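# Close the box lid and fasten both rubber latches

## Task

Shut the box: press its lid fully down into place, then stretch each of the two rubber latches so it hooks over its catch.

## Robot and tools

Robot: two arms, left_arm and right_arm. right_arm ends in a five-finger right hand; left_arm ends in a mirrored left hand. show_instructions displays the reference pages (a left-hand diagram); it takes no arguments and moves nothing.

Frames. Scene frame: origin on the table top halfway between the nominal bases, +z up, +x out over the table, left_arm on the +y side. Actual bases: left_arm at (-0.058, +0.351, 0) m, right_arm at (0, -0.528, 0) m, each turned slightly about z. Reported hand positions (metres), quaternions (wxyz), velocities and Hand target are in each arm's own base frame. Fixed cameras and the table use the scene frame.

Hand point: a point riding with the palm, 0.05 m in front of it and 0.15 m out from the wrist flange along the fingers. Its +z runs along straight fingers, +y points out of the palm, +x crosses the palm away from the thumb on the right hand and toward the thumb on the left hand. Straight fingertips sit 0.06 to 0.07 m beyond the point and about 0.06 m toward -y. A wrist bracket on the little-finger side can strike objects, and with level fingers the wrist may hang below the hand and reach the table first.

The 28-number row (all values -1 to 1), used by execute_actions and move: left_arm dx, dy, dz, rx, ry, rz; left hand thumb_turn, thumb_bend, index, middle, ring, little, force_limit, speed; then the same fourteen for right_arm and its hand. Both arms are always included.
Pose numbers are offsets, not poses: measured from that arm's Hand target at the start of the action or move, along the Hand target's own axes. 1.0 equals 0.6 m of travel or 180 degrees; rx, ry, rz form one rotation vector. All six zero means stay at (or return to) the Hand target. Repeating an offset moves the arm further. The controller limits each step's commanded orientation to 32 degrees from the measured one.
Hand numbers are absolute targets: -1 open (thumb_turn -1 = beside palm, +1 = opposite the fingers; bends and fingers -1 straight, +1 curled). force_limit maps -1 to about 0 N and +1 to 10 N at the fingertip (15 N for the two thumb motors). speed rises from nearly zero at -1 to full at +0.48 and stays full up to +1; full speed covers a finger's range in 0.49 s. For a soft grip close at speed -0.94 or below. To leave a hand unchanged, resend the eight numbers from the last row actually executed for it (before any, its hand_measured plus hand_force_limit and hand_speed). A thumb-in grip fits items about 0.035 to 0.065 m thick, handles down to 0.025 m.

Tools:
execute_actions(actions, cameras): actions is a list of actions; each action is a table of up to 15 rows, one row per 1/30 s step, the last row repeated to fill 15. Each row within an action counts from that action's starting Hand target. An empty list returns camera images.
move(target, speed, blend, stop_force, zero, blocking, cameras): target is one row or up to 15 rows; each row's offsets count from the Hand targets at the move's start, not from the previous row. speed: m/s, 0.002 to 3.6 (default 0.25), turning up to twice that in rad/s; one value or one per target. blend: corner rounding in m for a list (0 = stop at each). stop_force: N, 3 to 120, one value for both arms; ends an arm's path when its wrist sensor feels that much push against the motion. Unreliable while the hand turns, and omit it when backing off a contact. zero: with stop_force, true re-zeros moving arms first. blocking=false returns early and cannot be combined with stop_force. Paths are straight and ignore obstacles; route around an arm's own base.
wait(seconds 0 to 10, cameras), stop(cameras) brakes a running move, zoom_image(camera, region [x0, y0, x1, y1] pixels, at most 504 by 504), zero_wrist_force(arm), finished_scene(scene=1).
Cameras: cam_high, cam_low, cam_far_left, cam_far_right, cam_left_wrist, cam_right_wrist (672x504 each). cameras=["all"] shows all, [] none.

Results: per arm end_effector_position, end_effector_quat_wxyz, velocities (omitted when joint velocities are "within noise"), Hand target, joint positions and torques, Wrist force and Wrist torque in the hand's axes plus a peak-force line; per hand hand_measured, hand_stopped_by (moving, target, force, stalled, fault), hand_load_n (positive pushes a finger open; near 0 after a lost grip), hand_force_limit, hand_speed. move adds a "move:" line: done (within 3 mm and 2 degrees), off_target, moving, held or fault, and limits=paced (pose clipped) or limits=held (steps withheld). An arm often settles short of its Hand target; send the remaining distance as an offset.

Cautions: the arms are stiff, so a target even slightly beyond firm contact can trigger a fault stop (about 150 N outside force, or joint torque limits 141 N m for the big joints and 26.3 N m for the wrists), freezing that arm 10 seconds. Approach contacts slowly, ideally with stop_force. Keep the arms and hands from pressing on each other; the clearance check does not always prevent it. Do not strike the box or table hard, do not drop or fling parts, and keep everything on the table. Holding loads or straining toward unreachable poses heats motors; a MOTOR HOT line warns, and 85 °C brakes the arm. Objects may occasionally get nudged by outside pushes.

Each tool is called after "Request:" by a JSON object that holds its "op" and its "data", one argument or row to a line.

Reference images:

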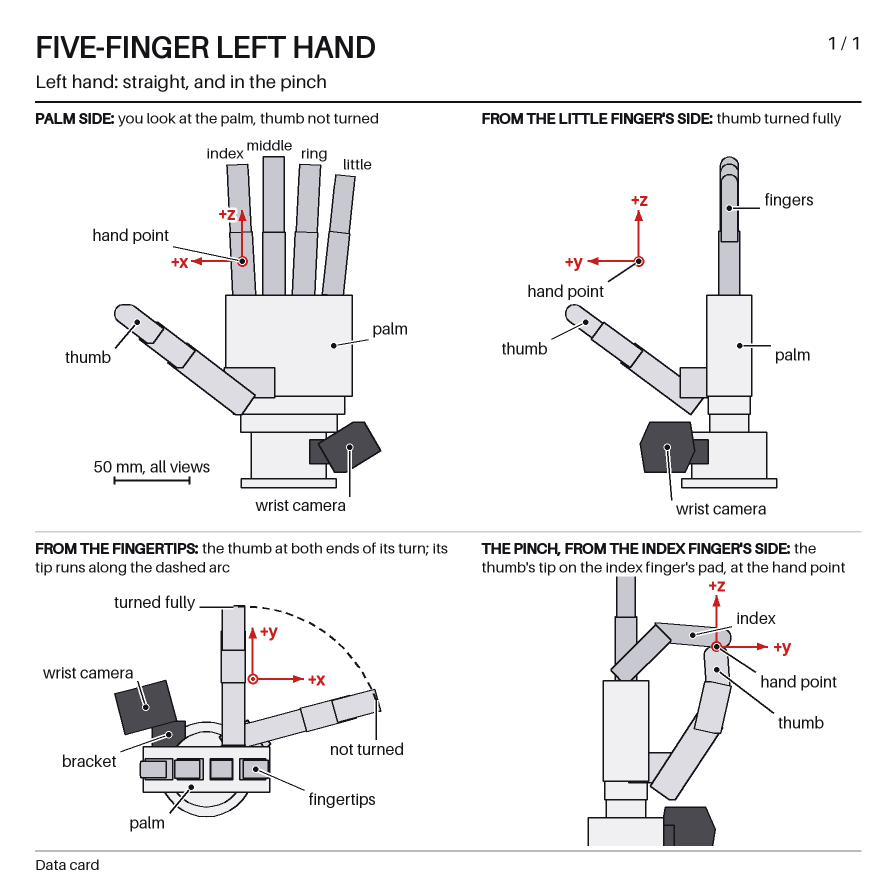

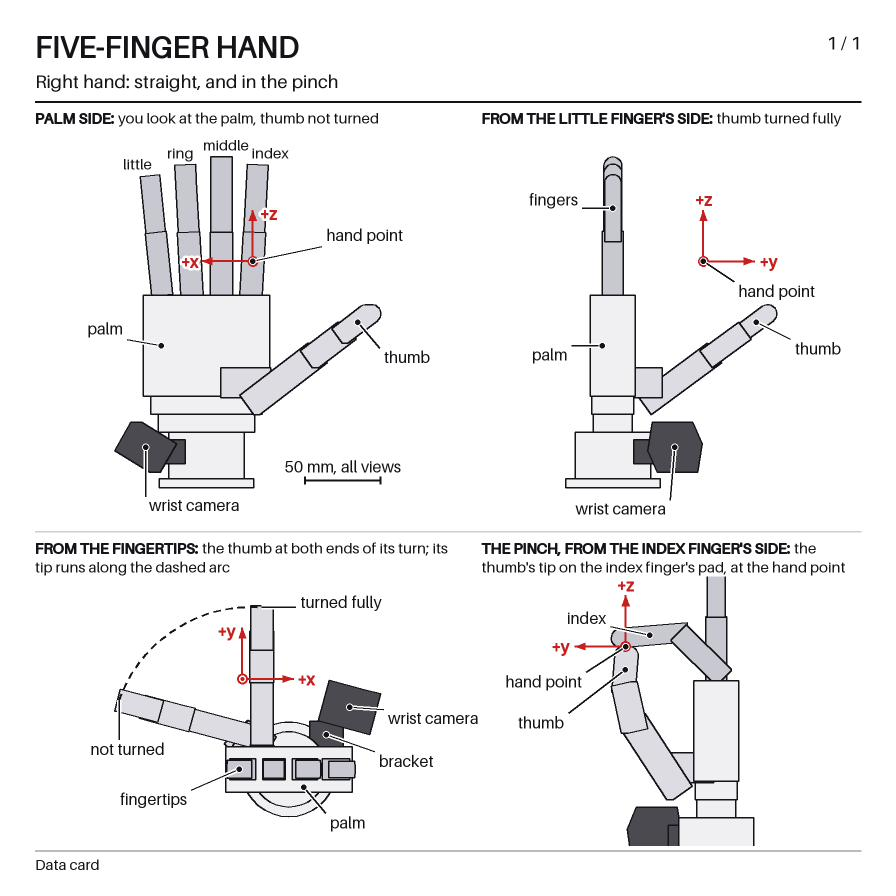

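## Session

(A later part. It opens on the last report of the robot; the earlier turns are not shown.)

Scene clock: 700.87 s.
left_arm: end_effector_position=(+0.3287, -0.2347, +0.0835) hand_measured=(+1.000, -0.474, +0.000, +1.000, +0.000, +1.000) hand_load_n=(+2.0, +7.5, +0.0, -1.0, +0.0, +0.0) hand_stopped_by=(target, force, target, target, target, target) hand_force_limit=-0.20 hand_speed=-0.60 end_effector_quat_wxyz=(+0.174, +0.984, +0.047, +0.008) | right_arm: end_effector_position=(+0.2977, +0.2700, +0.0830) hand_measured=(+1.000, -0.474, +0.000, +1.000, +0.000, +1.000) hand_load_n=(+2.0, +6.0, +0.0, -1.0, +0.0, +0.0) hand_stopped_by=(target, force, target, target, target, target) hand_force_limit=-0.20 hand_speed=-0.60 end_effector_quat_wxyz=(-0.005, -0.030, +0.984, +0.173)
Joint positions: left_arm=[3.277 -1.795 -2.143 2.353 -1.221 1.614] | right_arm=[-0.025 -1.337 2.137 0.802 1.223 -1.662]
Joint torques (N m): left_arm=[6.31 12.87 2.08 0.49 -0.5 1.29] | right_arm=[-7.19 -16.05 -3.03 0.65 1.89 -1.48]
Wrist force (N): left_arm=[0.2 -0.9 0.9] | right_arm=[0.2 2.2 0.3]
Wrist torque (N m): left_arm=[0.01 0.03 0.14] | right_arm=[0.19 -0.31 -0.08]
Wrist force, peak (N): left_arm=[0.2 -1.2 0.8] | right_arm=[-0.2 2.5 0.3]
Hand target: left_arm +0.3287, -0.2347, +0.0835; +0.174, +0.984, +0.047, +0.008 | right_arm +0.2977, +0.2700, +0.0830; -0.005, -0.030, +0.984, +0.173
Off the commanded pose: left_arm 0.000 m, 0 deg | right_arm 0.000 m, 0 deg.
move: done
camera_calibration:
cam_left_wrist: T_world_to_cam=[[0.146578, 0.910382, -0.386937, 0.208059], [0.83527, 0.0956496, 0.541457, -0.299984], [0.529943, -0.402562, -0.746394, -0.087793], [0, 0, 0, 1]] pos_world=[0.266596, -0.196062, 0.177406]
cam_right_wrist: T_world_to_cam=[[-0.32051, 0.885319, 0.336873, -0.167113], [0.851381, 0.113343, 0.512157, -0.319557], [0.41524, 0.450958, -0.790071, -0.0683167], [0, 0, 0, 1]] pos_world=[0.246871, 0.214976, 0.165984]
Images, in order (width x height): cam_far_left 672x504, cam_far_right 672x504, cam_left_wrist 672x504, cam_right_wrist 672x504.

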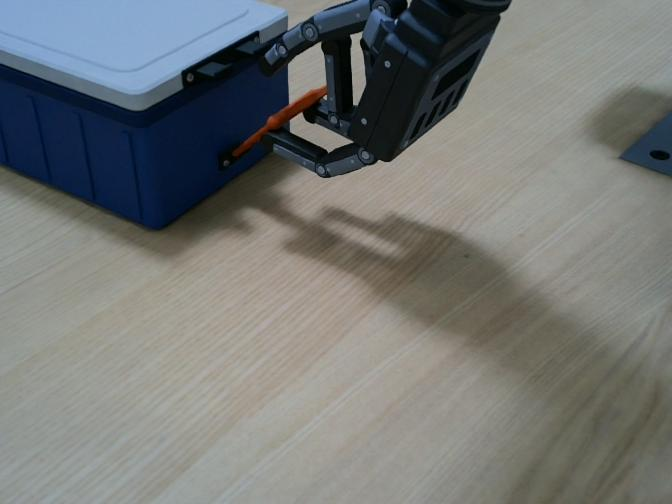

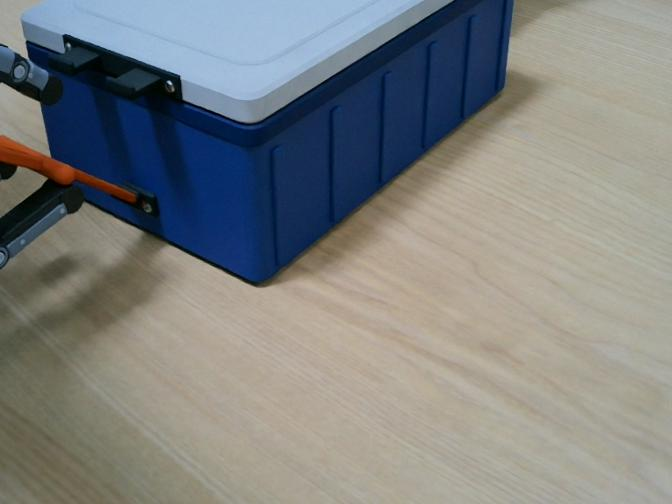

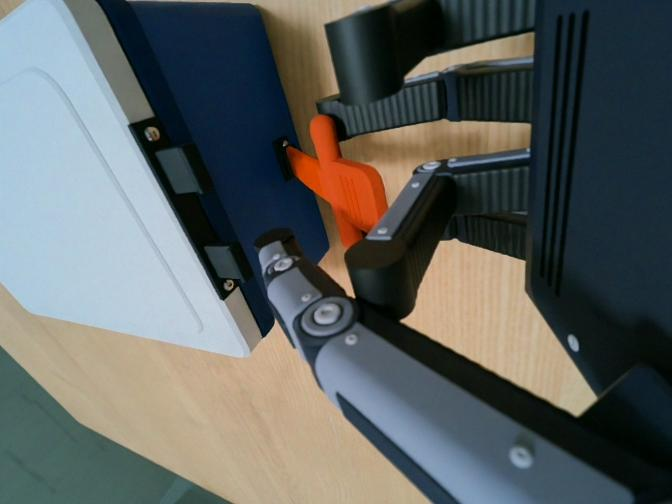

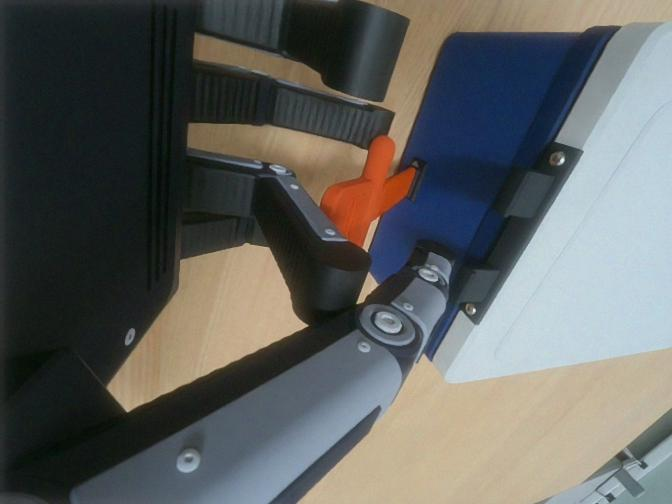

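Request:
{"op": "move", "data": {
  "target": [
    [0,0,0,0,0,0,1,-1,0,1,0,1,-0.2,0,0,0,0,0,0,0,1,-1,0,1,0,1,-0.2,0],
    [0,0.019,-0.0077,-0.0278,0,0,1,-1,0,1,0,1,-0.2,0,0,0.019,-0.0077,-0.0278,0,0,1,-1,0,1,0,1,-0.2,0],
    [0,0.0385,-0.0105,-0.0556,0,0,1,-1,0,1,0,1,-0.2,0,0,0.0385,-0.0105,-0.0556,0,0,1,-1,0,1,0,1,-0.2,0]
  ],
  "speed": 0.03,
  "blend": [0,0.002,0],
  "cameras": ["cam_far_left","cam_left_wrist","cam_right_wrist","cam_far_right"]
}}

Request:
{"op": "zoom_image", "data": {
  "camera": "cam_far_left",
  "region": [150, 0, 450, 225]
}}

Scene clock: 722.53 s.
left_arm: end_effector_position=(+0.3305, -0.2541, +0.0973) hand_measured=(+1.000, -1.000, +0.000, +1.000, +0.000, +1.000) hand_load_n=(+0.0, +0.0, +0.0, +0.0, +0.5, +0.0) hand_stopped_by=(target, target, target, target, target, target) hand_force_limit=-0.20 hand_speed=0.00 end_effector_quat_wxyz=(+0.259, +0.965, +0.046, +0.012) end_effector_velocity=(-0.001, +0.001, -0.001) end_effector_angular_velocity=(+0.007, +0.002, +0.000) | right_arm: end_effector_position=(+0.2965, +0.2896, +0.0968) hand_measured=(+1.000, -1.000, +0.000, +1.000, +0.000, +1.000) hand_load_n=(+0.0, +0.0, +0.5, +0.0, +0.0, +0.0) hand_stopped_by=(target, target, target, target, target, target) hand_force_limit=-0.20 hand_speed=0.00 end_effector_quat_wxyz=(-0.008, -0.029, +0.965, +0.259)
Joint positions: left_arm=[3.335 -1.82 -2.178 2.37 -1.049 1.685] | right_arm=[-0.083 -1.308 2.17 0.791 1.053 -1.737]
Joint velocities: left_arm=[0 0 0 0 -0.007 -0.001] | right_arm=[within noise]
Joint torques (N m): left_arm=[-4.95 24.26 7.49 -0.94 -0.86 -0.62] | right_arm=[3.02 -28.34 -9.21 1.47 2 1.22]
Wrist force (N): left_arm=[0.2 -0.9 0.6] | right_arm=[-0.3 1.9 0.4]
Wrist torque (N m): left_arm=[0.05 0.04 0.08] | right_arm=[0.19 -0.26 -0.08]
Wrist force, peak (N): left_arm=[-0.2 -1.1 1.1] | right_arm=[-0.5 2.5 0.4]
Hand target: left_arm +0.3305, -0.2541, +0.0973; +0.259, +0.965, +0.046, +0.012 | right_arm +0.2965, +0.2895, +0.0968; -0.008, -0.029, +0.965, +0.259
Off the commanded pose: left_arm 0.000 m, 0 deg | right_arm 0.000 m, 0 deg.
move: done
camera_calibration:
cam_left_wrist: T_world_to_cam=[[0.154212, 0.829808, -0.536319, 0.222345], [0.826379, 0.189214, 0.530373, -0.279305], [0.541587, -0.524993, -0.656557, -0.129988], [0, 0, 0, 1]] pos_world=[0.266923, -0.199898, 0.182039]
cam_right_wrist: T_world_to_cam=[[-0.316189, 0.812967, 0.488989, -0.184463], [0.856861, 0.0234871, 0.515013, -0.303708], [0.407203, 0.581837, -0.704025, -0.109591], [0, 0, 0, 1]] pos_world=[0.246536, 0.220859, 0.169459]
Images, in order (width x height): cam_far_left 672x504, cam_far_right 672x504, cam_left_wrist 672x504, cam_right_wrist 672x504.

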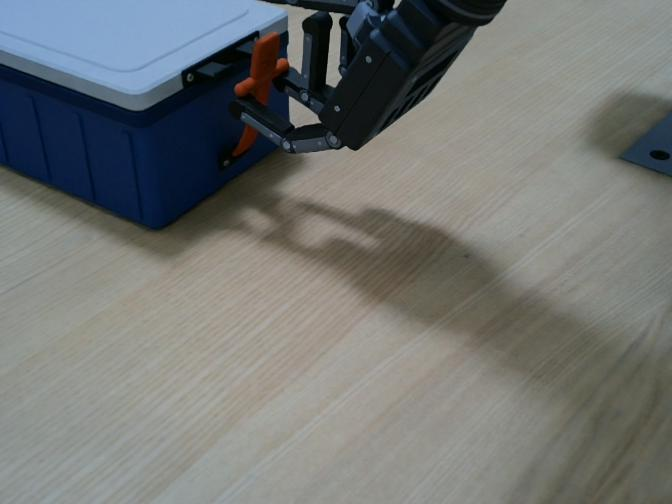

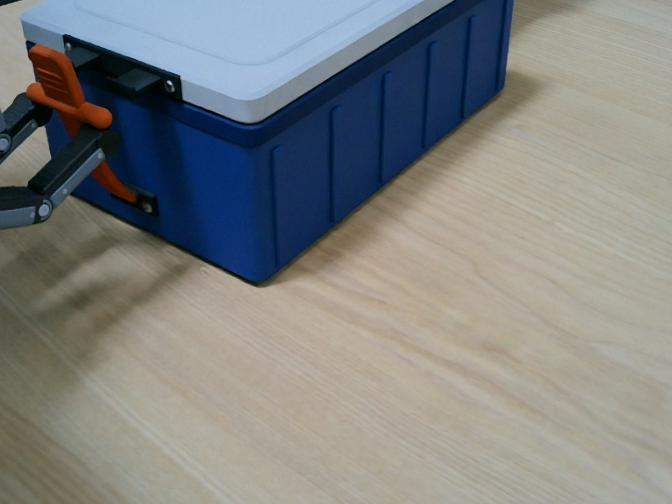

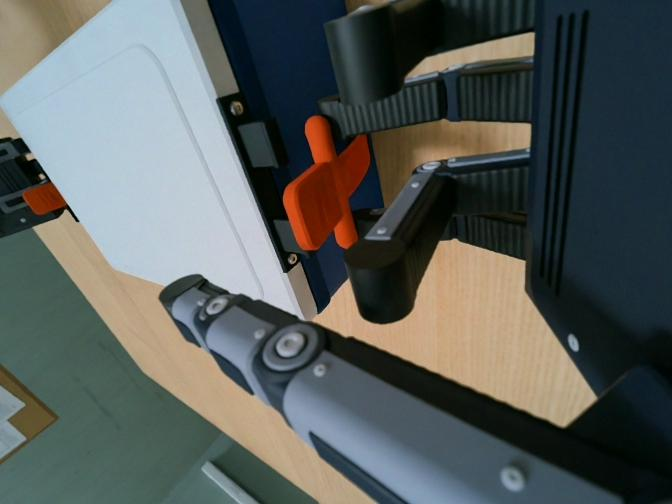

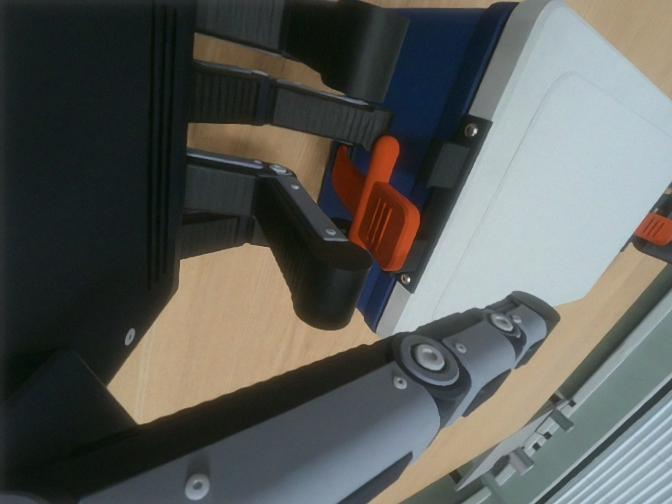

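Scaled by 1.680 from the camera's 672x504 image, which has a finer 960x720 frame.

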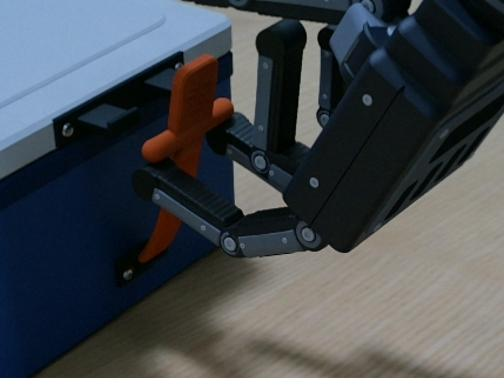

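Request:
{"op": "move", "data": {
  "target": [
    [0,-0.0075,0.013,0,0,0,1,-1,0,1,0,1,-0.2,0,0,-0.0075,0.013,0,0,0,1,-1,0,1,0,1,-0.2,0],
    [0,-0.0075,0.013,0,0,0,1,-1,0.2,1,0.2,1,-0.2,-0.8,0,-0.0075,0.013,0,0,0,1,-1,0.2,1,0.2,1,-0.2,-0.8],
    [0,-0.0082,0.0093,0.1111,0,0,1,-1,0.2,1,0.2,1,-0.2,-0.8,0,-0.0082,0.0093,0.1111,0,0,1,-1,0.2,1,0.2,1,-0.2,-0.8]
  ],
  "speed": [0.03,0.03,0.1],
  "cameras": ["cam_far_left","cam_left_wrist","cam_right_wrist","cam_far_right"]
}}

Request:
{"op": "zoom_image", "data": {
  "camera": "cam_far_left",
  "region": [150, 0, 450, 225]
}}

Scene clock: 750.07 s.
left_arm: end_effector_position=(+0.3304, -0.2527, +0.0900) hand_measured=(+1.000, -1.000, +0.198, +1.000, +0.198, +1.000) hand_load_n=(+0.0, +0.0, +4.0, +0.0, +4.0, +0.0) hand_stopped_by=(target, target, target, target, target, target) hand_force_limit=-0.20 hand_speed=-0.80 end_effector_quat_wxyz=(+0.088, +0.995, +0.047, +0.004) | right_arm: end_effector_position=(+0.2966, +0.2881, +0.0895) hand_measured=(+1.000, -1.000, +0.198, +1.000, +0.198, +1.000) hand_load_n=(+0.0, +0.0, +4.0, +0.0, +3.0, +0.0) hand_stopped_by=(target, target, target, target, target, target) hand_force_limit=-0.20 hand_speed=-0.80 end_effector_quat_wxyz=(-0.003, -0.030, +0.996, +0.087)
Joint positions: left_arm=[3.075 -1.797 -2.029 2.284 -1.397 1.407] | right_arm=[0.176 -1.342 2.029 0.863 1.398 -1.454]
Joint torques (N m): left_arm=[4.88 29.22 3.2 -0.28 0.17 0.94] | right_arm=[-7.1 -27.25 -6.04 1.18 -1.65 -0.92]
Wrist force (N): left_arm=[0.1 5.8 9.6] | right_arm=[0.3 7.8 8.8]
Wrist torque (N m): left_arm=[0.17 0.26 -0.08] | right_arm=[0.15 -0.43 0.05]
Wrist force, peak (N): left_arm=[-0.3 4.4 10.9] | right_arm=[0.4 7.5 9.7]
Hand target: left_arm +0.3304, -0.2527, +0.0900; +0.088, +0.995, +0.047, +0.004 | right_arm +0.2966, +0.2881, +0.0895; -0.003, -0.030, +0.996, +0.087
Off the commanded pose: left_arm 0.000 m, 0 deg | right_arm 0.000 m, 0 deg.
move: done
camera_calibration:
cam_left_wrist: T_world_to_cam=[[0.14155, 0.963706, -0.226348, 0.22742], [0.844169, 0.00191671, 0.536074, -0.329436], [0.517052, -0.266958, -0.813259, -0.0465195], [0, 0, 0, 1]] pos_world=[0.269961, -0.230953, 0.190246]
cam_right_wrist: T_world_to_cam=[[-0.323225, 0.92998, 0.17511, -0.183197], [0.846065, 0.2011, 0.493693, -0.346076], [0.42391, 0.307729, -0.851824, -0.0266864], [0, 0, 0, 1]] pos_world=[0.244902, 0.248178, 0.180203]
Images, in order (width x height): cam_far_left 672x504, cam_far_right 672x504, cam_left_wrist 672x504, cam_right_wrist 672x504.

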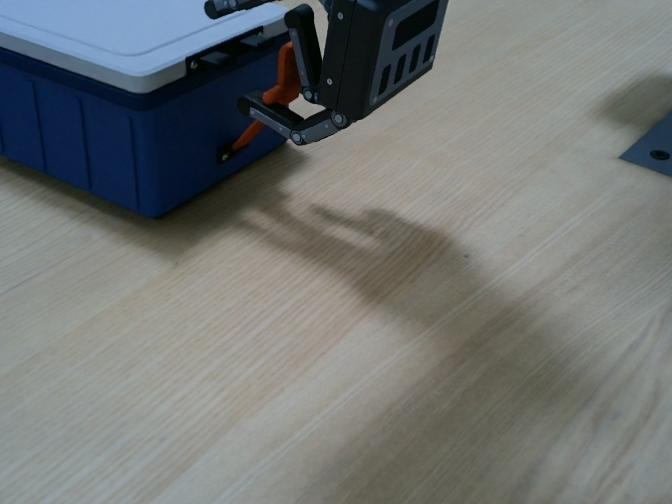

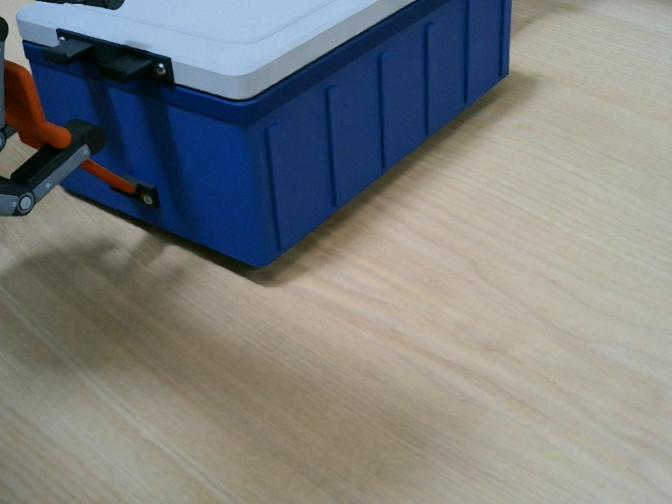

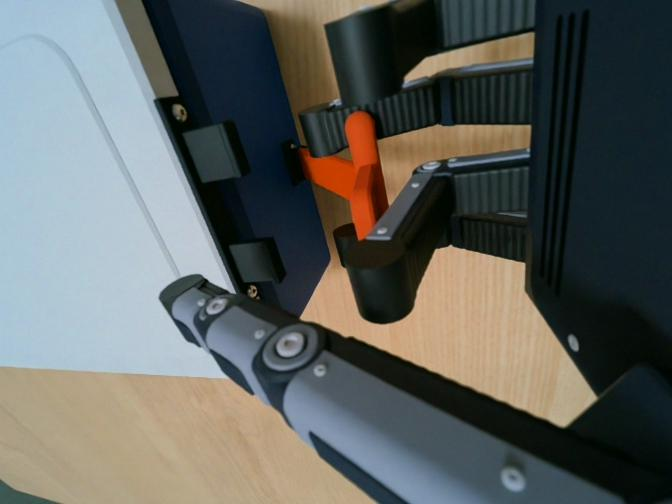

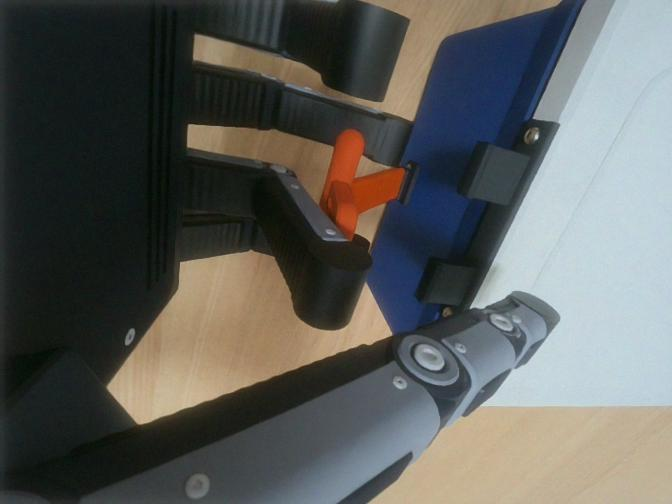

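Scaled by 1.680 from the camera's 672x504 image, which has a finer 960x720 frame.

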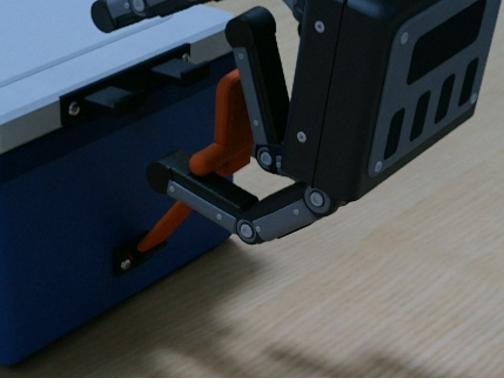

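Request:
{"op": "move", "data": {
  "target": [0,0,0.022,0,0,0,1,-1,0.2,1,0.2,1,-0.2,-0.8,0,0,0.022,0,0,0,1,-1,0.2,1,0.2,1,-0.2,-0.8],
  "speed": 0.03,
  "cameras": ["cam_far_left","cam_far_right","cam_high","cam_low"]
}}

Scene clock: 755.40 s.
left_arm: end_effector_position=(+0.3305, -0.2550, +0.0768) hand_measured=(+1.000, -1.000, +0.200, +1.000, +0.200, +1.000) hand_load_n=(+0.0, -0.5, +0.5, +0.0, +0.5, +0.0) hand_stopped_by=(target, target, target, target, target, target) hand_force_limit=-0.20 hand_speed=-0.80 end_effector_quat_wxyz=(+0.088, +0.995, +0.047, +0.004) end_effector_velocity=(-0.001, -0.001, +0.001) end_effector_angular_velocity=(-0.002, +0.003, -0.002) | right_arm: end_effector_position=(+0.2963, +0.2904, +0.0764) hand_measured=(+1.000, -1.000, +0.200, +1.000, +0.200, +1.000) hand_load_n=(+0.0, +0.0, +0.5, +0.0, +0.5, +0.0) hand_stopped_by=(target, target, target, target, target, target) hand_force_limit=-0.20 hand_speed=-0.80 end_effector_quat_wxyz=(-0.003, -0.030, +0.996, +0.087) end_effector_velocity=(-0.002, +0.000, +0.001) end_effector_angular_velocity=(-0.001, +0.003, +0.001)
Joint positions: left_arm=[3.067 -1.822 -2.039 2.32 -1.398 1.399] | right_arm=[0.183 -1.317 2.04 0.827 1.398 -1.446]
Joint velocities: left_arm=[-0.001 0.002 0 -0.005 0.002 0.001] | right_arm=[0.001 -0.003 0 0.006 0 0]
Joint torques (N m): left_arm=[1.3 40.28 16.8 -4.98 -1.28 0.77] | right_arm=[-5.01 -34.8 -17.42 4.72 2.23 -0.47]
Wrist force (N): left_arm=[0.4 0.1 1.4] | right_arm=[0.0 2.9 0.5]
Wrist torque (N m): left_arm=[0.04 0.06 0.11] | right_arm=[0.18 -0.28 -0.15]
Wrist force, peak (N): left_arm=[0.2 5.7 10.5] | right_arm=[0.3 7.6 9.6]
Hand target: left_arm +0.3306, -0.2550, +0.0770; +0.088, +0.995, +0.047, +0.004 | right_arm +0.2964, +0.2903, +0.0765; -0.003, -0.030, +0.996, +0.087
Off the commanded pose: left_arm 0.000 m, 0 deg | right_arm 0.000 m, 0 deg.
move: done
Images, in order (width x height): cam_high 672x504, cam_low 672x504, cam_far_left 672x504, cam_far_right 672x504.

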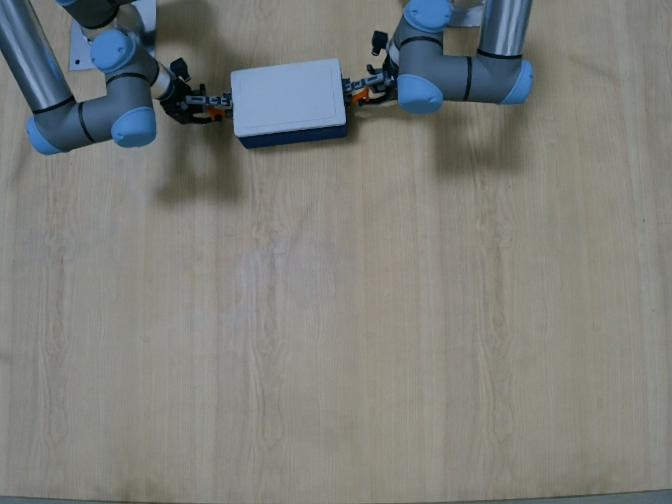

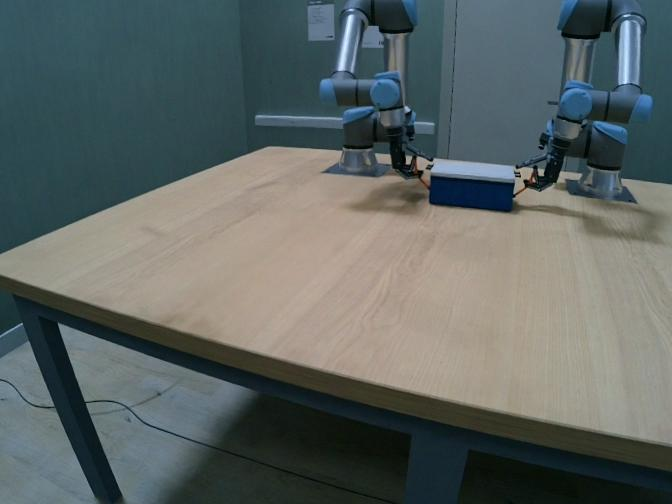

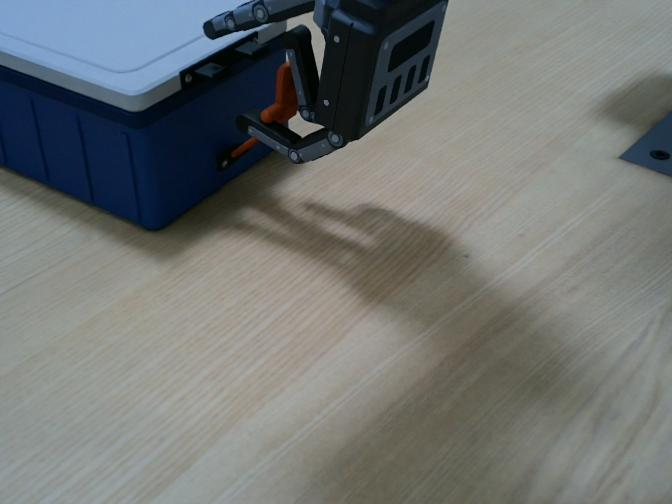

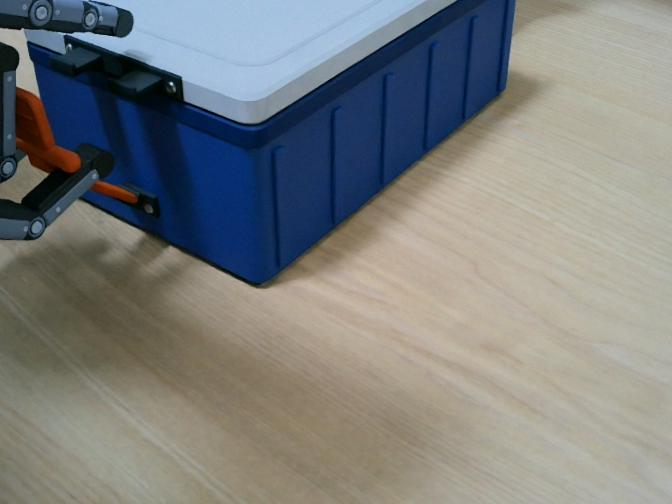

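Request:
{"op": "move", "data": {
  "target": [
    [0,0,0,0,0,0,1,-1,0.2,1,0.2,1,-0.2,-0.8,0,-0.0212,0.0242,0,0,0,1,-1,0.2,1,0.2,1,-0.2,-0.8],
    [0,0,0,0,0,0,1,-1,0.2,1,0.2,1,-0.2,-0.8,0,-0.0467,0.0535,0,0,0,1,-1,0.2,1,0.2,1,-0.2,-0.8],
    [0,0,0,0,0,0,1,-1,0.2,1,0.2,1,-0.2,-0.8,0,-0.073,0.0683,0,0,0,1,-1,0.2,1,0.2,1,-0.2,-0.8],
    [0,0,0,0,0,0,1,-1,0.2,1,0.2,1,-0.2,-0.8,0,-0.137,0.057,0,0,0,1,-1,0.2,1,0.2,1,-0.2,-0.8]
  ],
  "speed": [0.04,0.04,0.04,0.08],
  "blend": [0.002,0.002,0,0],
  "cameras": ["cam_far_right","cam_right_wrist","cam_far_left"]
}}

Scene clock: 783.87 s.
left_arm: end_effector_position=(+0.3306, -0.2550, +0.0770) hand_measured=(+1.000, -1.000, +0.200, +1.000, +0.200, +1.000) hand_load_n=(+0.0, +0.0, +0.5, +0.0, +0.5, +0.0) hand_stopped_by=(target, target, target, target, target, target) hand_force_limit=-0.20 hand_speed=-0.80 end_effector_quat_wxyz=(+0.088, +0.995, +0.047, +0.004) | right_arm: end_effector_position=(+0.3009, +0.2155, +0.0286) hand_measured=(+1.000, -1.000, +0.200, +1.000, +0.200, +1.000) hand_load_n=(+0.0, +0.0, +0.0, +0.0, +0.0, +0.0) hand_stopped_by=(target, target, target, target, target, target) hand_force_limit=-0.20 hand_speed=-0.80 end_effector_quat_wxyz=(-0.003, -0.030, +0.996, +0.087)
Joint positions: left_arm=[3.067 -1.822 -2.039 2.32 -1.398 1.399] | right_arm=[-0.082 -1.279 2.179 0.695 1.398 -1.715]
Joint torques (N m): left_arm=[5.68 39.78 26.72 -4.98 0.87 1.12] | right_arm=[-5.49 -16.37 -22.78 2.71 -3 -0.42]
Wrist force (N): left_arm=[0.4 0.2 1.1] | right_arm=[-0.1 2.2 0.1]
Wrist torque (N m): left_arm=[0.06 0.06 0.11] | right_arm=[0.19 -0.24 -0.15]
Wrist force, peak (N): left_arm=[0.1 0.2 2.2] | right_arm=[0.3 3.8 -2.1]
Hand target: left_arm +0.3306, -0.2550, +0.0770; +0.088, +0.995, +0.047, +0.004 | right_arm +0.3010, +0.2155, +0.0286; -0.003, -0.030, +0.996, +0.087
Off the commanded pose: left_arm 0.000 m, 0 deg | right_arm 0.000 m, 0 deg.
move: done
camera_calibration:
cam_right_wrist: T_world_to_cam=[[-0.323092, 0.93003, 0.175087, -0.103634], [0.846109, 0.201002, 0.493657, -0.305122], [0.423923, 0.307639, -0.851849, -0.058071], [0, 0, 0, 1]] pos_world=[0.249301, 0.175578, 0.119303]
Images, in order (width x height): cam_far_left 672x504, cam_far_right 672x504, cam_right_wrist 672x504.

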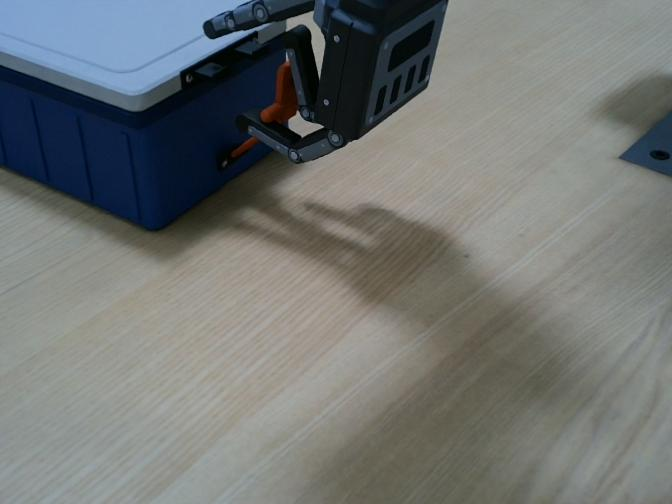

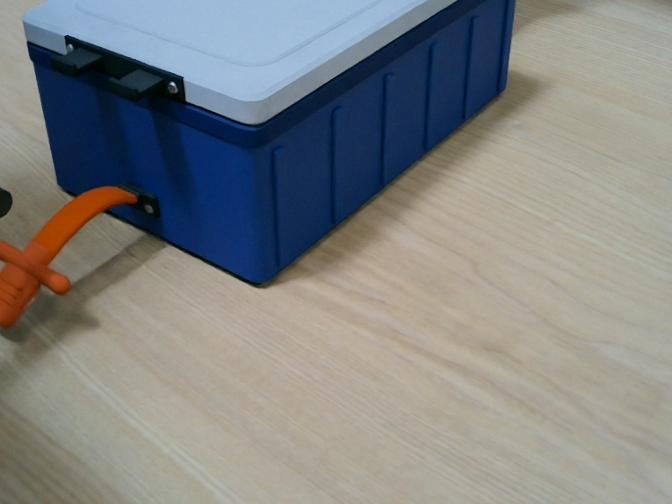

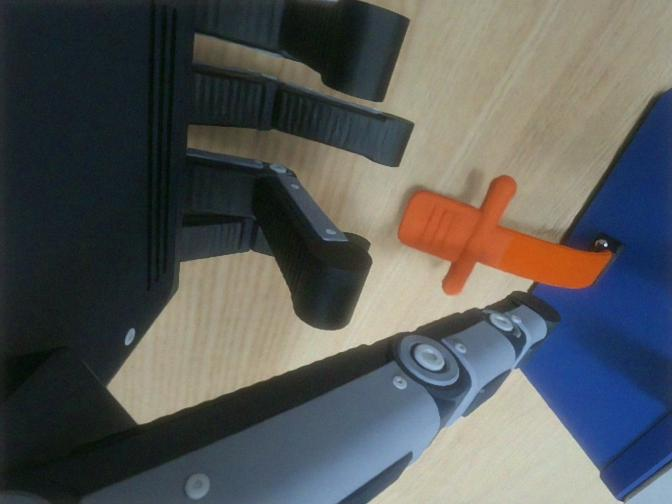

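Request:
{"op": "move", "data": {
  "target": [
    [0,0,0,0,0,0,1,-1,0.2,1,0.2,1,-0.2,-0.8,0,0.0439,-0.2485,0.0556,0,0,1,-1,0.2,1,0.2,1,-0.2,-0.8],
    [0,0,0,0,0,0,1,-1,0.2,1,0.2,1,-0.2,-0.8,-0.0412,0.3983,-0.1858,0.0556,0,0,1,-1,0.2,1,0.2,1,-0.2,-0.8],
    [0,0,0,0,0,0,1,-1,0.2,1,0.2,1,-0.2,-0.8,-0.0412,0.3825,-0.0957,0.0556,0,0,1,-1,1,1,1,1,-0.2,0]
  ],
  "speed": [0.15,0.2,0.1],
  "blend": [0.03,0,0],
  "cameras": ["cam_high","cam_low","cam_far_left","cam_left_wrist"]
}}

Scene clock: 792.77 s.
left_arm: end_effector_position=(+0.3306, -0.2550, +0.0770) hand_measured=(+1.000, -1.000, +0.200, +1.000, +0.200, +1.000) hand_load_n=(+0.0, +0.0, +0.5, +0.0, +0.5, +0.0) hand_stopped_by=(target, target, target, target, target, target) hand_force_limit=-0.20 hand_speed=-0.80 end_effector_quat_wxyz=(+0.088, +0.995, +0.047, +0.004) | right_arm: end_effector_position=(+0.3125, +0.4326, +0.1250) hand_measured=(+1.000, -1.000, +1.000, +1.000, +1.000, +1.000) hand_load_n=(+0.0, +0.0, +0.5, +0.0, +0.0, +0.0) hand_stopped_by=(target, target, target, target, target, target) hand_force_limit=-0.20 hand_speed=0.00 end_effector_quat_wxyz=(+0.000, -0.030, +1.000, +0.000)
Joint positions: left_arm=[3.067 -1.822 -2.039 2.32 -1.398 1.399] | right_arm=[0.626 -1.1 1.537 1.134 1.571 -1.006]
Joint torques (N m): left_arm=[5.72 39.16 25.96 -4.9 0.83 1.08] | right_arm=[5.1 -47.8 -27.95 0.59 -2.36 1.19]
Wrist force (N): left_arm=[0.2 0.0 1.9] | right_arm=[0.1 2.1 -0.3]
Wrist torque (N m): left_arm=[0.03 0.08 0.12] | right_arm=[0.24 -0.27 0.02]
Wrist force, peak (N): left_arm=[0.3 0.1 2.2] | right_arm=[-0.2 4.0 -0.2]
Hand target: left_arm +0.3306, -0.2550, +0.0770; +0.088, +0.995, +0.047, +0.004 | right_arm +0.3125, +0.4326, +0.1249; +0.000, -0.030, +1.000, +0.000
Off the commanded pose: left_arm 0.000 m, 0 deg | right_arm 0.000 m, 0 deg.
move: done
camera_calibration:
cam_left_wrist: T_world_to_cam=[[0.141521, 0.963732, -0.226258, 0.226655], [0.844165, 0.00189424, 0.53608, -0.322499], [0.517066, -0.266865, -0.813281, -0.0578177], [0, 0, 0, 1]] pos_world=[0.270062, -0.233254, 0.177146]
Images, in order (width x height): cam_high 672x504, cam_low 672x504, cam_far_left 672x504, cam_left_wrist 672x504.

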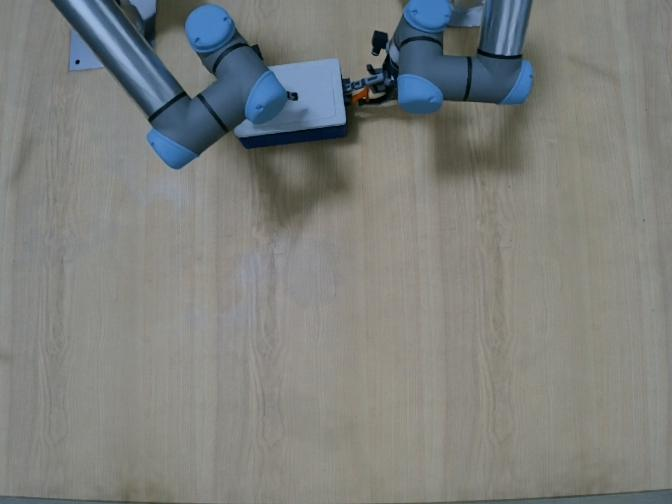

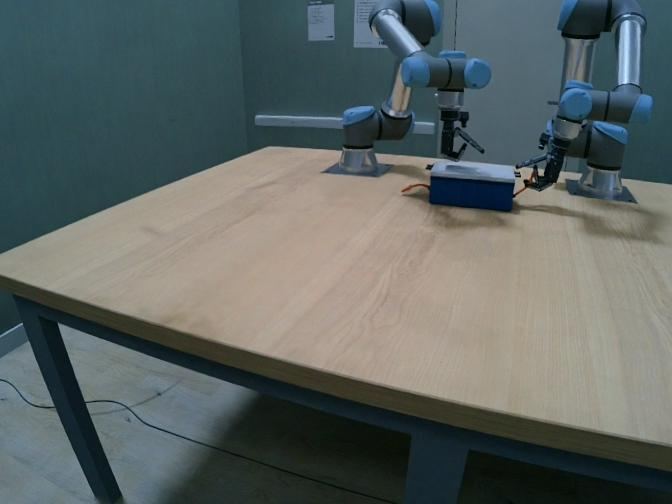

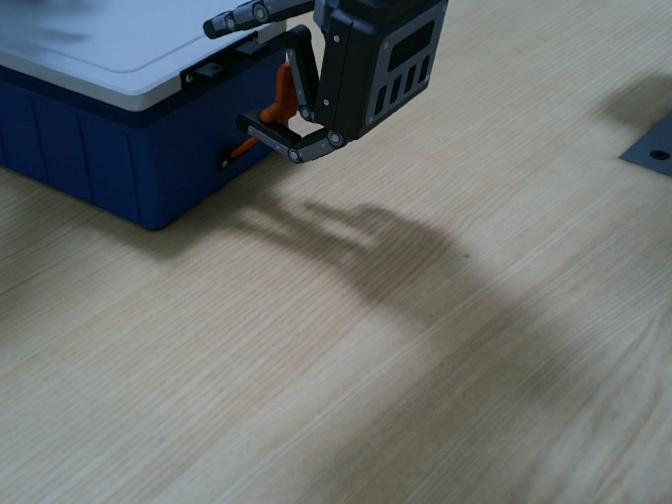

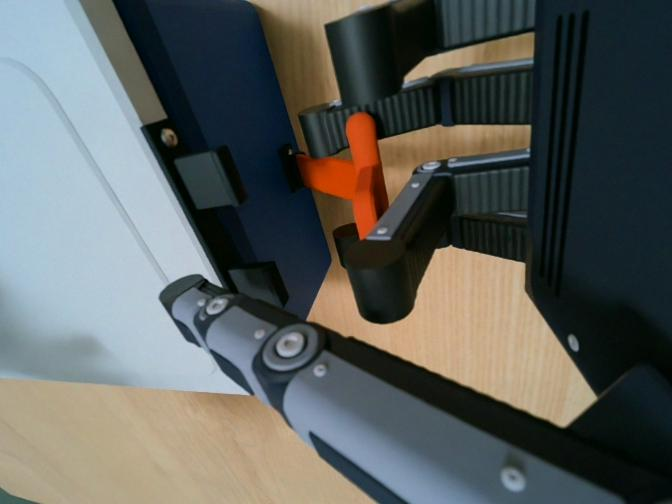

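Request:
{"op": "move", "data": {
  "target": [0,0,0,0,0,0,1,-1,0.2,1,0.2,1,-0.2,-0.8,0,0,0.06,0,0,0,1,-1,1,1,1,1,-0.2,0],
  "speed": 0.015,
  "stop_force": 14
}}

Scene clock: 797.00 s.
left_arm: end_effector_position=(+0.3306, -0.2550, +0.0770) hand_measured=(+1.000, -1.000, +0.200, +1.000, +0.200, +1.000) hand_load_n=(+0.0, +0.0, +0.5, +0.0, +0.5, +0.0) hand_stopped_by=(target, target, target, target, target, target) hand_force_limit=-0.20 hand_speed=-0.80 end_effector_quat_wxyz=(+0.088, +0.995, +0.047, +0.004) | right_arm: end_effector_position=(+0.3125, +0.4326, +0.1014) hand_measured=(+1.000, -1.000, +1.000, +1.000, +1.000, +1.000) hand_load_n=(+0.0, +0.0, -1.0, -0.5, -1.5, -2.5) hand_stopped_by=(target, target, target, target, target, target) hand_force_limit=-0.20 hand_speed=0.00 end_effector_quat_wxyz=(+0.000, -0.030, +1.000, +0.000)
Joint positions: left_arm=[3.067 -1.822 -2.039 2.32 -1.398 1.399] | right_arm=[0.626 -1.075 1.565 1.08 1.571 -1.006]
Joint torques (N m): left_arm=[6.15 39.36 26.84 -4.92 0.75 1.11] | right_arm=[-0.29 -39.94 -23.56 3.15 -2.07 -0.42]
Wrist force (N): left_arm=[0.2 0.1 1.8] | right_arm=[-1.3 1.4 -16.8]
Wrist torque (N m): left_arm=[0.04 0.06 0.12] | right_arm=[0.70 0.42 -0.08]
Wrist force, peak (N): left_arm=[0.2 0.1 2.1] | right_arm=[-3.8 -0.6 -40.2]
Hand target: left_arm +0.3306, -0.2550, +0.0770; +0.088, +0.995, +0.047, +0.004 | right_arm +0.3125, +0.4326, +0.1014; +0.000, -0.030, +1.000, +0.000 (not the last commanded pose)
Off the commanded pose: left_arm 0.000 m, 0 deg | right_arm 0.012 m, 0 deg.
move: contact (right_arm)

Request:
{"op": "wait", "data": {
  "seconds": 0,
  "cameras": ["cam_far_left","cam_left_wrist"]
}}

Scene clock: 813.10 s.
left_arm: end_effector_position=(+0.3306, -0.2550, +0.0770) hand_measured=(+1.000, -1.000, +0.200, +1.000, +0.200, +1.000) hand_load_n=(+0.0, -0.5, +0.5, -0.5, +0.5, +0.0) hand_stopped_by=(target, target, target, target, target, target) hand_force_limit=-0.20 hand_speed=-0.80 end_effector_quat_wxyz=(+0.088, +0.995, +0.047, +0.004) | right_arm: end_effector_position=(+0.3125, +0.4326, +0.1014) hand_measured=(+1.000, -1.000, +1.000, +1.000, +1.000, +1.000) hand_load_n=(+0.0, +0.0, -1.0, +0.0, -1.0, -2.5) hand_stopped_by=(target, target, target, target, target, target) hand_force_limit=-0.20 hand_speed=0.00 end_effector_quat_wxyz=(+0.000, -0.030, +1.000, +0.000)
Joint positions: left_arm=[3.067 -1.822 -2.039 2.32 -1.398 1.399] | right_arm=[0.626 -1.075 1.565 1.08 1.571 -1.006]
Joint torques (N m): left_arm=[5.46 39.52 26.95 -4.88 0.73 0.99] | right_arm=[-0.61 -39.47 -23.64 1.58 -2.06 -0.4]
Wrist force (N): left_arm=[-0.1 0.2 2.0] | right_arm=[-1.1 1.6 -16.7]
Wrist torque (N m): left_arm=[0.04 0.12 0.10] | right_arm=[0.74 0.41 -0.07]
Wrist force, peak (N): left_arm=[0.0 0.2 2.1] | right_arm=[-1.4 1.5 -18.0]
Hand target: left_arm +0.3306, -0.2550, +0.0770; +0.088, +0.995, +0.047, +0.004 | right_arm +0.3125, +0.4326, +0.1014; +0.000, -0.030, +1.000, +0.000 (not the last commanded pose)
Off the commanded pose: left_arm 0.000 m, 0 deg | right_arm 0.012 m, 0 deg.
camera_calibration:
cam_left_wrist: T_world_to_cam=[[0.141521, 0.963732, -0.226258, 0.226655], [0.844165, 0.00189424, 0.53608, -0.322499], [0.517066, -0.266865, -0.813281, -0.0578177], [0, 0, 0, 1]] pos_world=[0.270062, -0.233254, 0.177146]
Images, in order (width x height): cam_far_left 672x504, cam_left_wrist 672x504.

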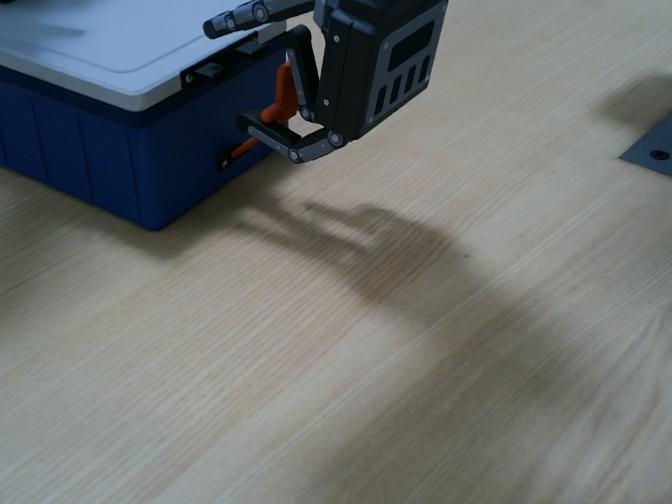

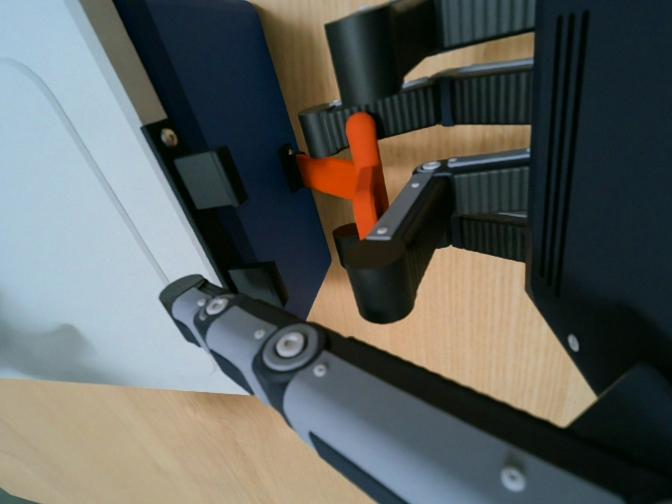

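Request:
{"op": "zoom_image", "data": {
  "camera": "cam_far_left",
  "region": [140, 0, 440, 200]
}}

Request:
{"op": "zoom_image", "data": {
  "camera": "cam_left_wrist",
  "region": [120, 60, 540, 400]
}}

Scaled by 1.680 from the camera's 672x504 image, which has a finer 960x720 frame.

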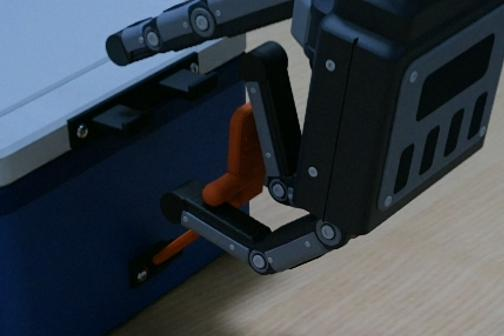

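Scaled by 1.200 from the camera's 672x504 image, which has a finer 960x720 frame.

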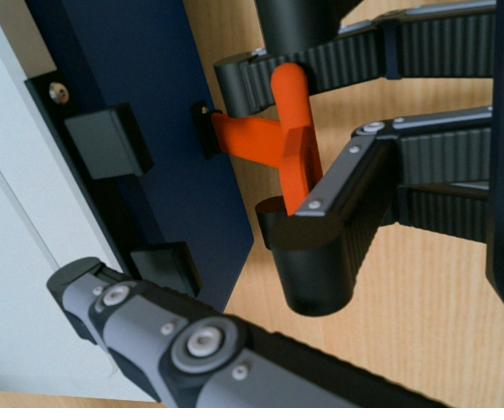

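Request:
{"op": "execute_actions", "data": {
  "actions": [
    [[0,0,0,0,0,0,1,-1,0.2,0.8,0.2,1,-0.2,-0.8,0,0,0,0,0,0,1,-1,1,1,1,1,-0.2,0]]
  ],
  "cameras": ["cam_far_left","cam_left_wrist"]
}}

Request:
{"op": "zoom_image", "data": {
  "camera": "cam_far_left",
  "region": [140, 0, 440, 200]
}}

Request:
{"op": "zoom_image", "data": {
  "camera": "cam_left_wrist",
  "region": [120, 60, 540, 400]
}}

Scene clock: 833.13 s.
left_arm: end_effector_position=(+0.3306, -0.2550, +0.0770) hand_measured=(+1.000, -1.000, +0.200, +0.800, +0.200, +1.000) hand_load_n=(+0.0, +0.0, +0.5, -0.5, +0.5, +0.0) hand_stopped_by=(target, target, target, target, target, target) hand_force_limit=-0.20 hand_speed=-0.80 end_effector_quat_wxyz=(+0.088, +0.995, +0.047, +0.004) | right_arm: end_effector_position=(+0.3125, +0.4326, +0.1014) hand_measured=(+1.000, -1.000, +1.000, +1.000, +1.000, +1.000) hand_load_n=(+0.0, +0.0, -1.0, -0.5, -1.0, -2.5) hand_stopped_by=(target, target, target, target, target, target) hand_force_limit=-0.20 hand_speed=0.00 end_effector_quat_wxyz=(+0.000, -0.030, +1.000, +0.000)
Joint positions: left_arm=[3.067 -1.822 -2.039 2.32 -1.398 1.399] | right_arm=[0.626 -1.075 1.565 1.08 1.571 -1.006]
Joint torques (N m): left_arm=[5.93 38.47 26.62 -4.85 0.67 0.99] | right_arm=[-0.47 -39.12 -23.43 -0.28 -2.19 -0.42]
Wrist force (N): left_arm=[0.3 0.6 1.4] | right_arm=[-1.2 1.5 -17.5]
Wrist torque (N m): left_arm=[0.08 0.09 0.10] | right_arm=[0.70 0.36 -0.06]
Wrist force, peak (N): left_arm=[0.0 0.4 2.2] | right_arm=[-1.5 1.6 -18.1]
Hand target: left_arm +0.3306, -0.2550, +0.0770; +0.088, +0.995, +0.047, +0.004 | right_arm +0.3125, +0.4326, +0.1014; +0.000, -0.030, +1.000, +0.000
Off the commanded pose: left_arm 0.000 m, 0 deg | right_arm 0.000 m, 0 deg.
camera_calibration:
cam_left_wrist: T_world_to_cam=[[0.141521, 0.963732, -0.226258, 0.226655], [0.844165, 0.00189424, 0.53608, -0.322499], [0.517066, -0.266865, -0.813281, -0.0578177], [0, 0, 0, 1]] pos_world=[0.270062, -0.233254, 0.177146]
Images, in order (width x height): cam_far_left 672x504, cam_left_wrist 672x504.

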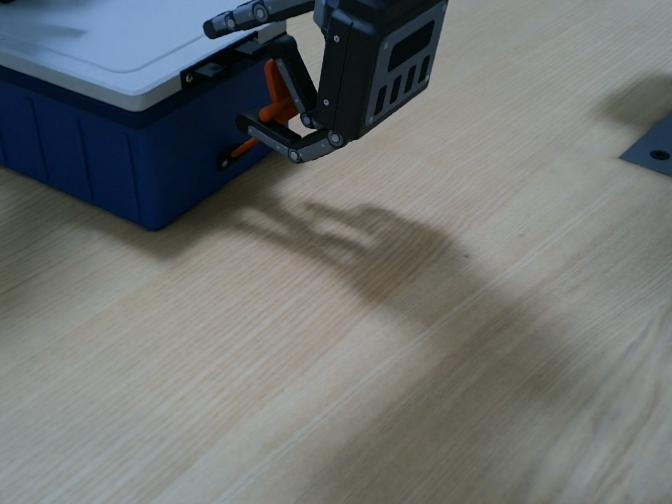

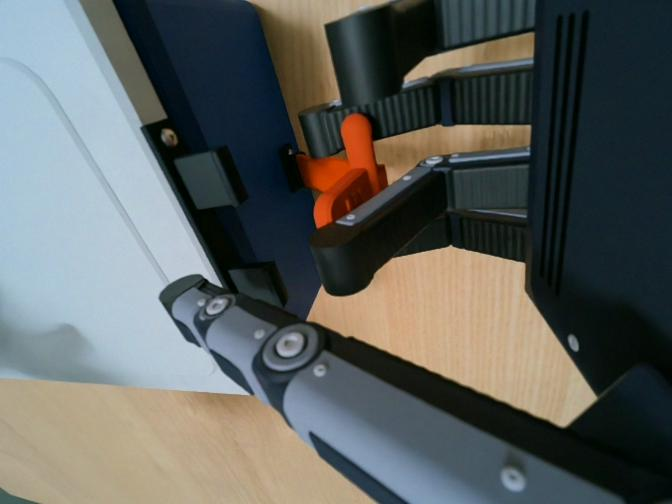

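Scaled by 1.680 from the camera's 672x504 image, which has a finer 960x720 frame.

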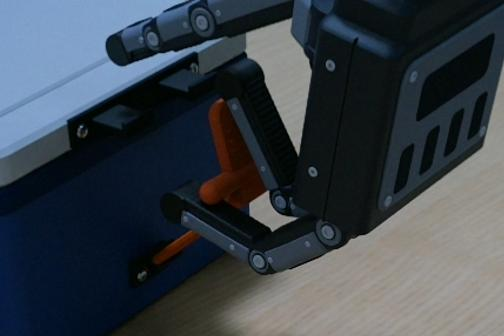

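Scaled by 1.200 from the camera's 672x504 image, which has a finer 960x720 frame.

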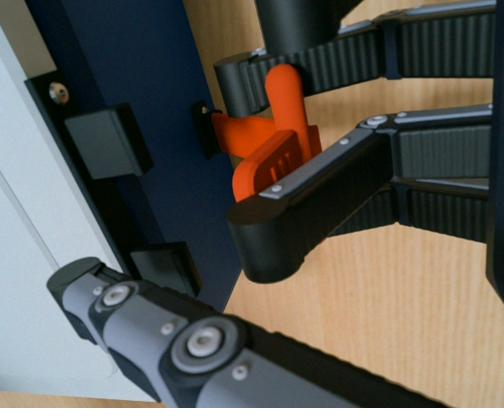

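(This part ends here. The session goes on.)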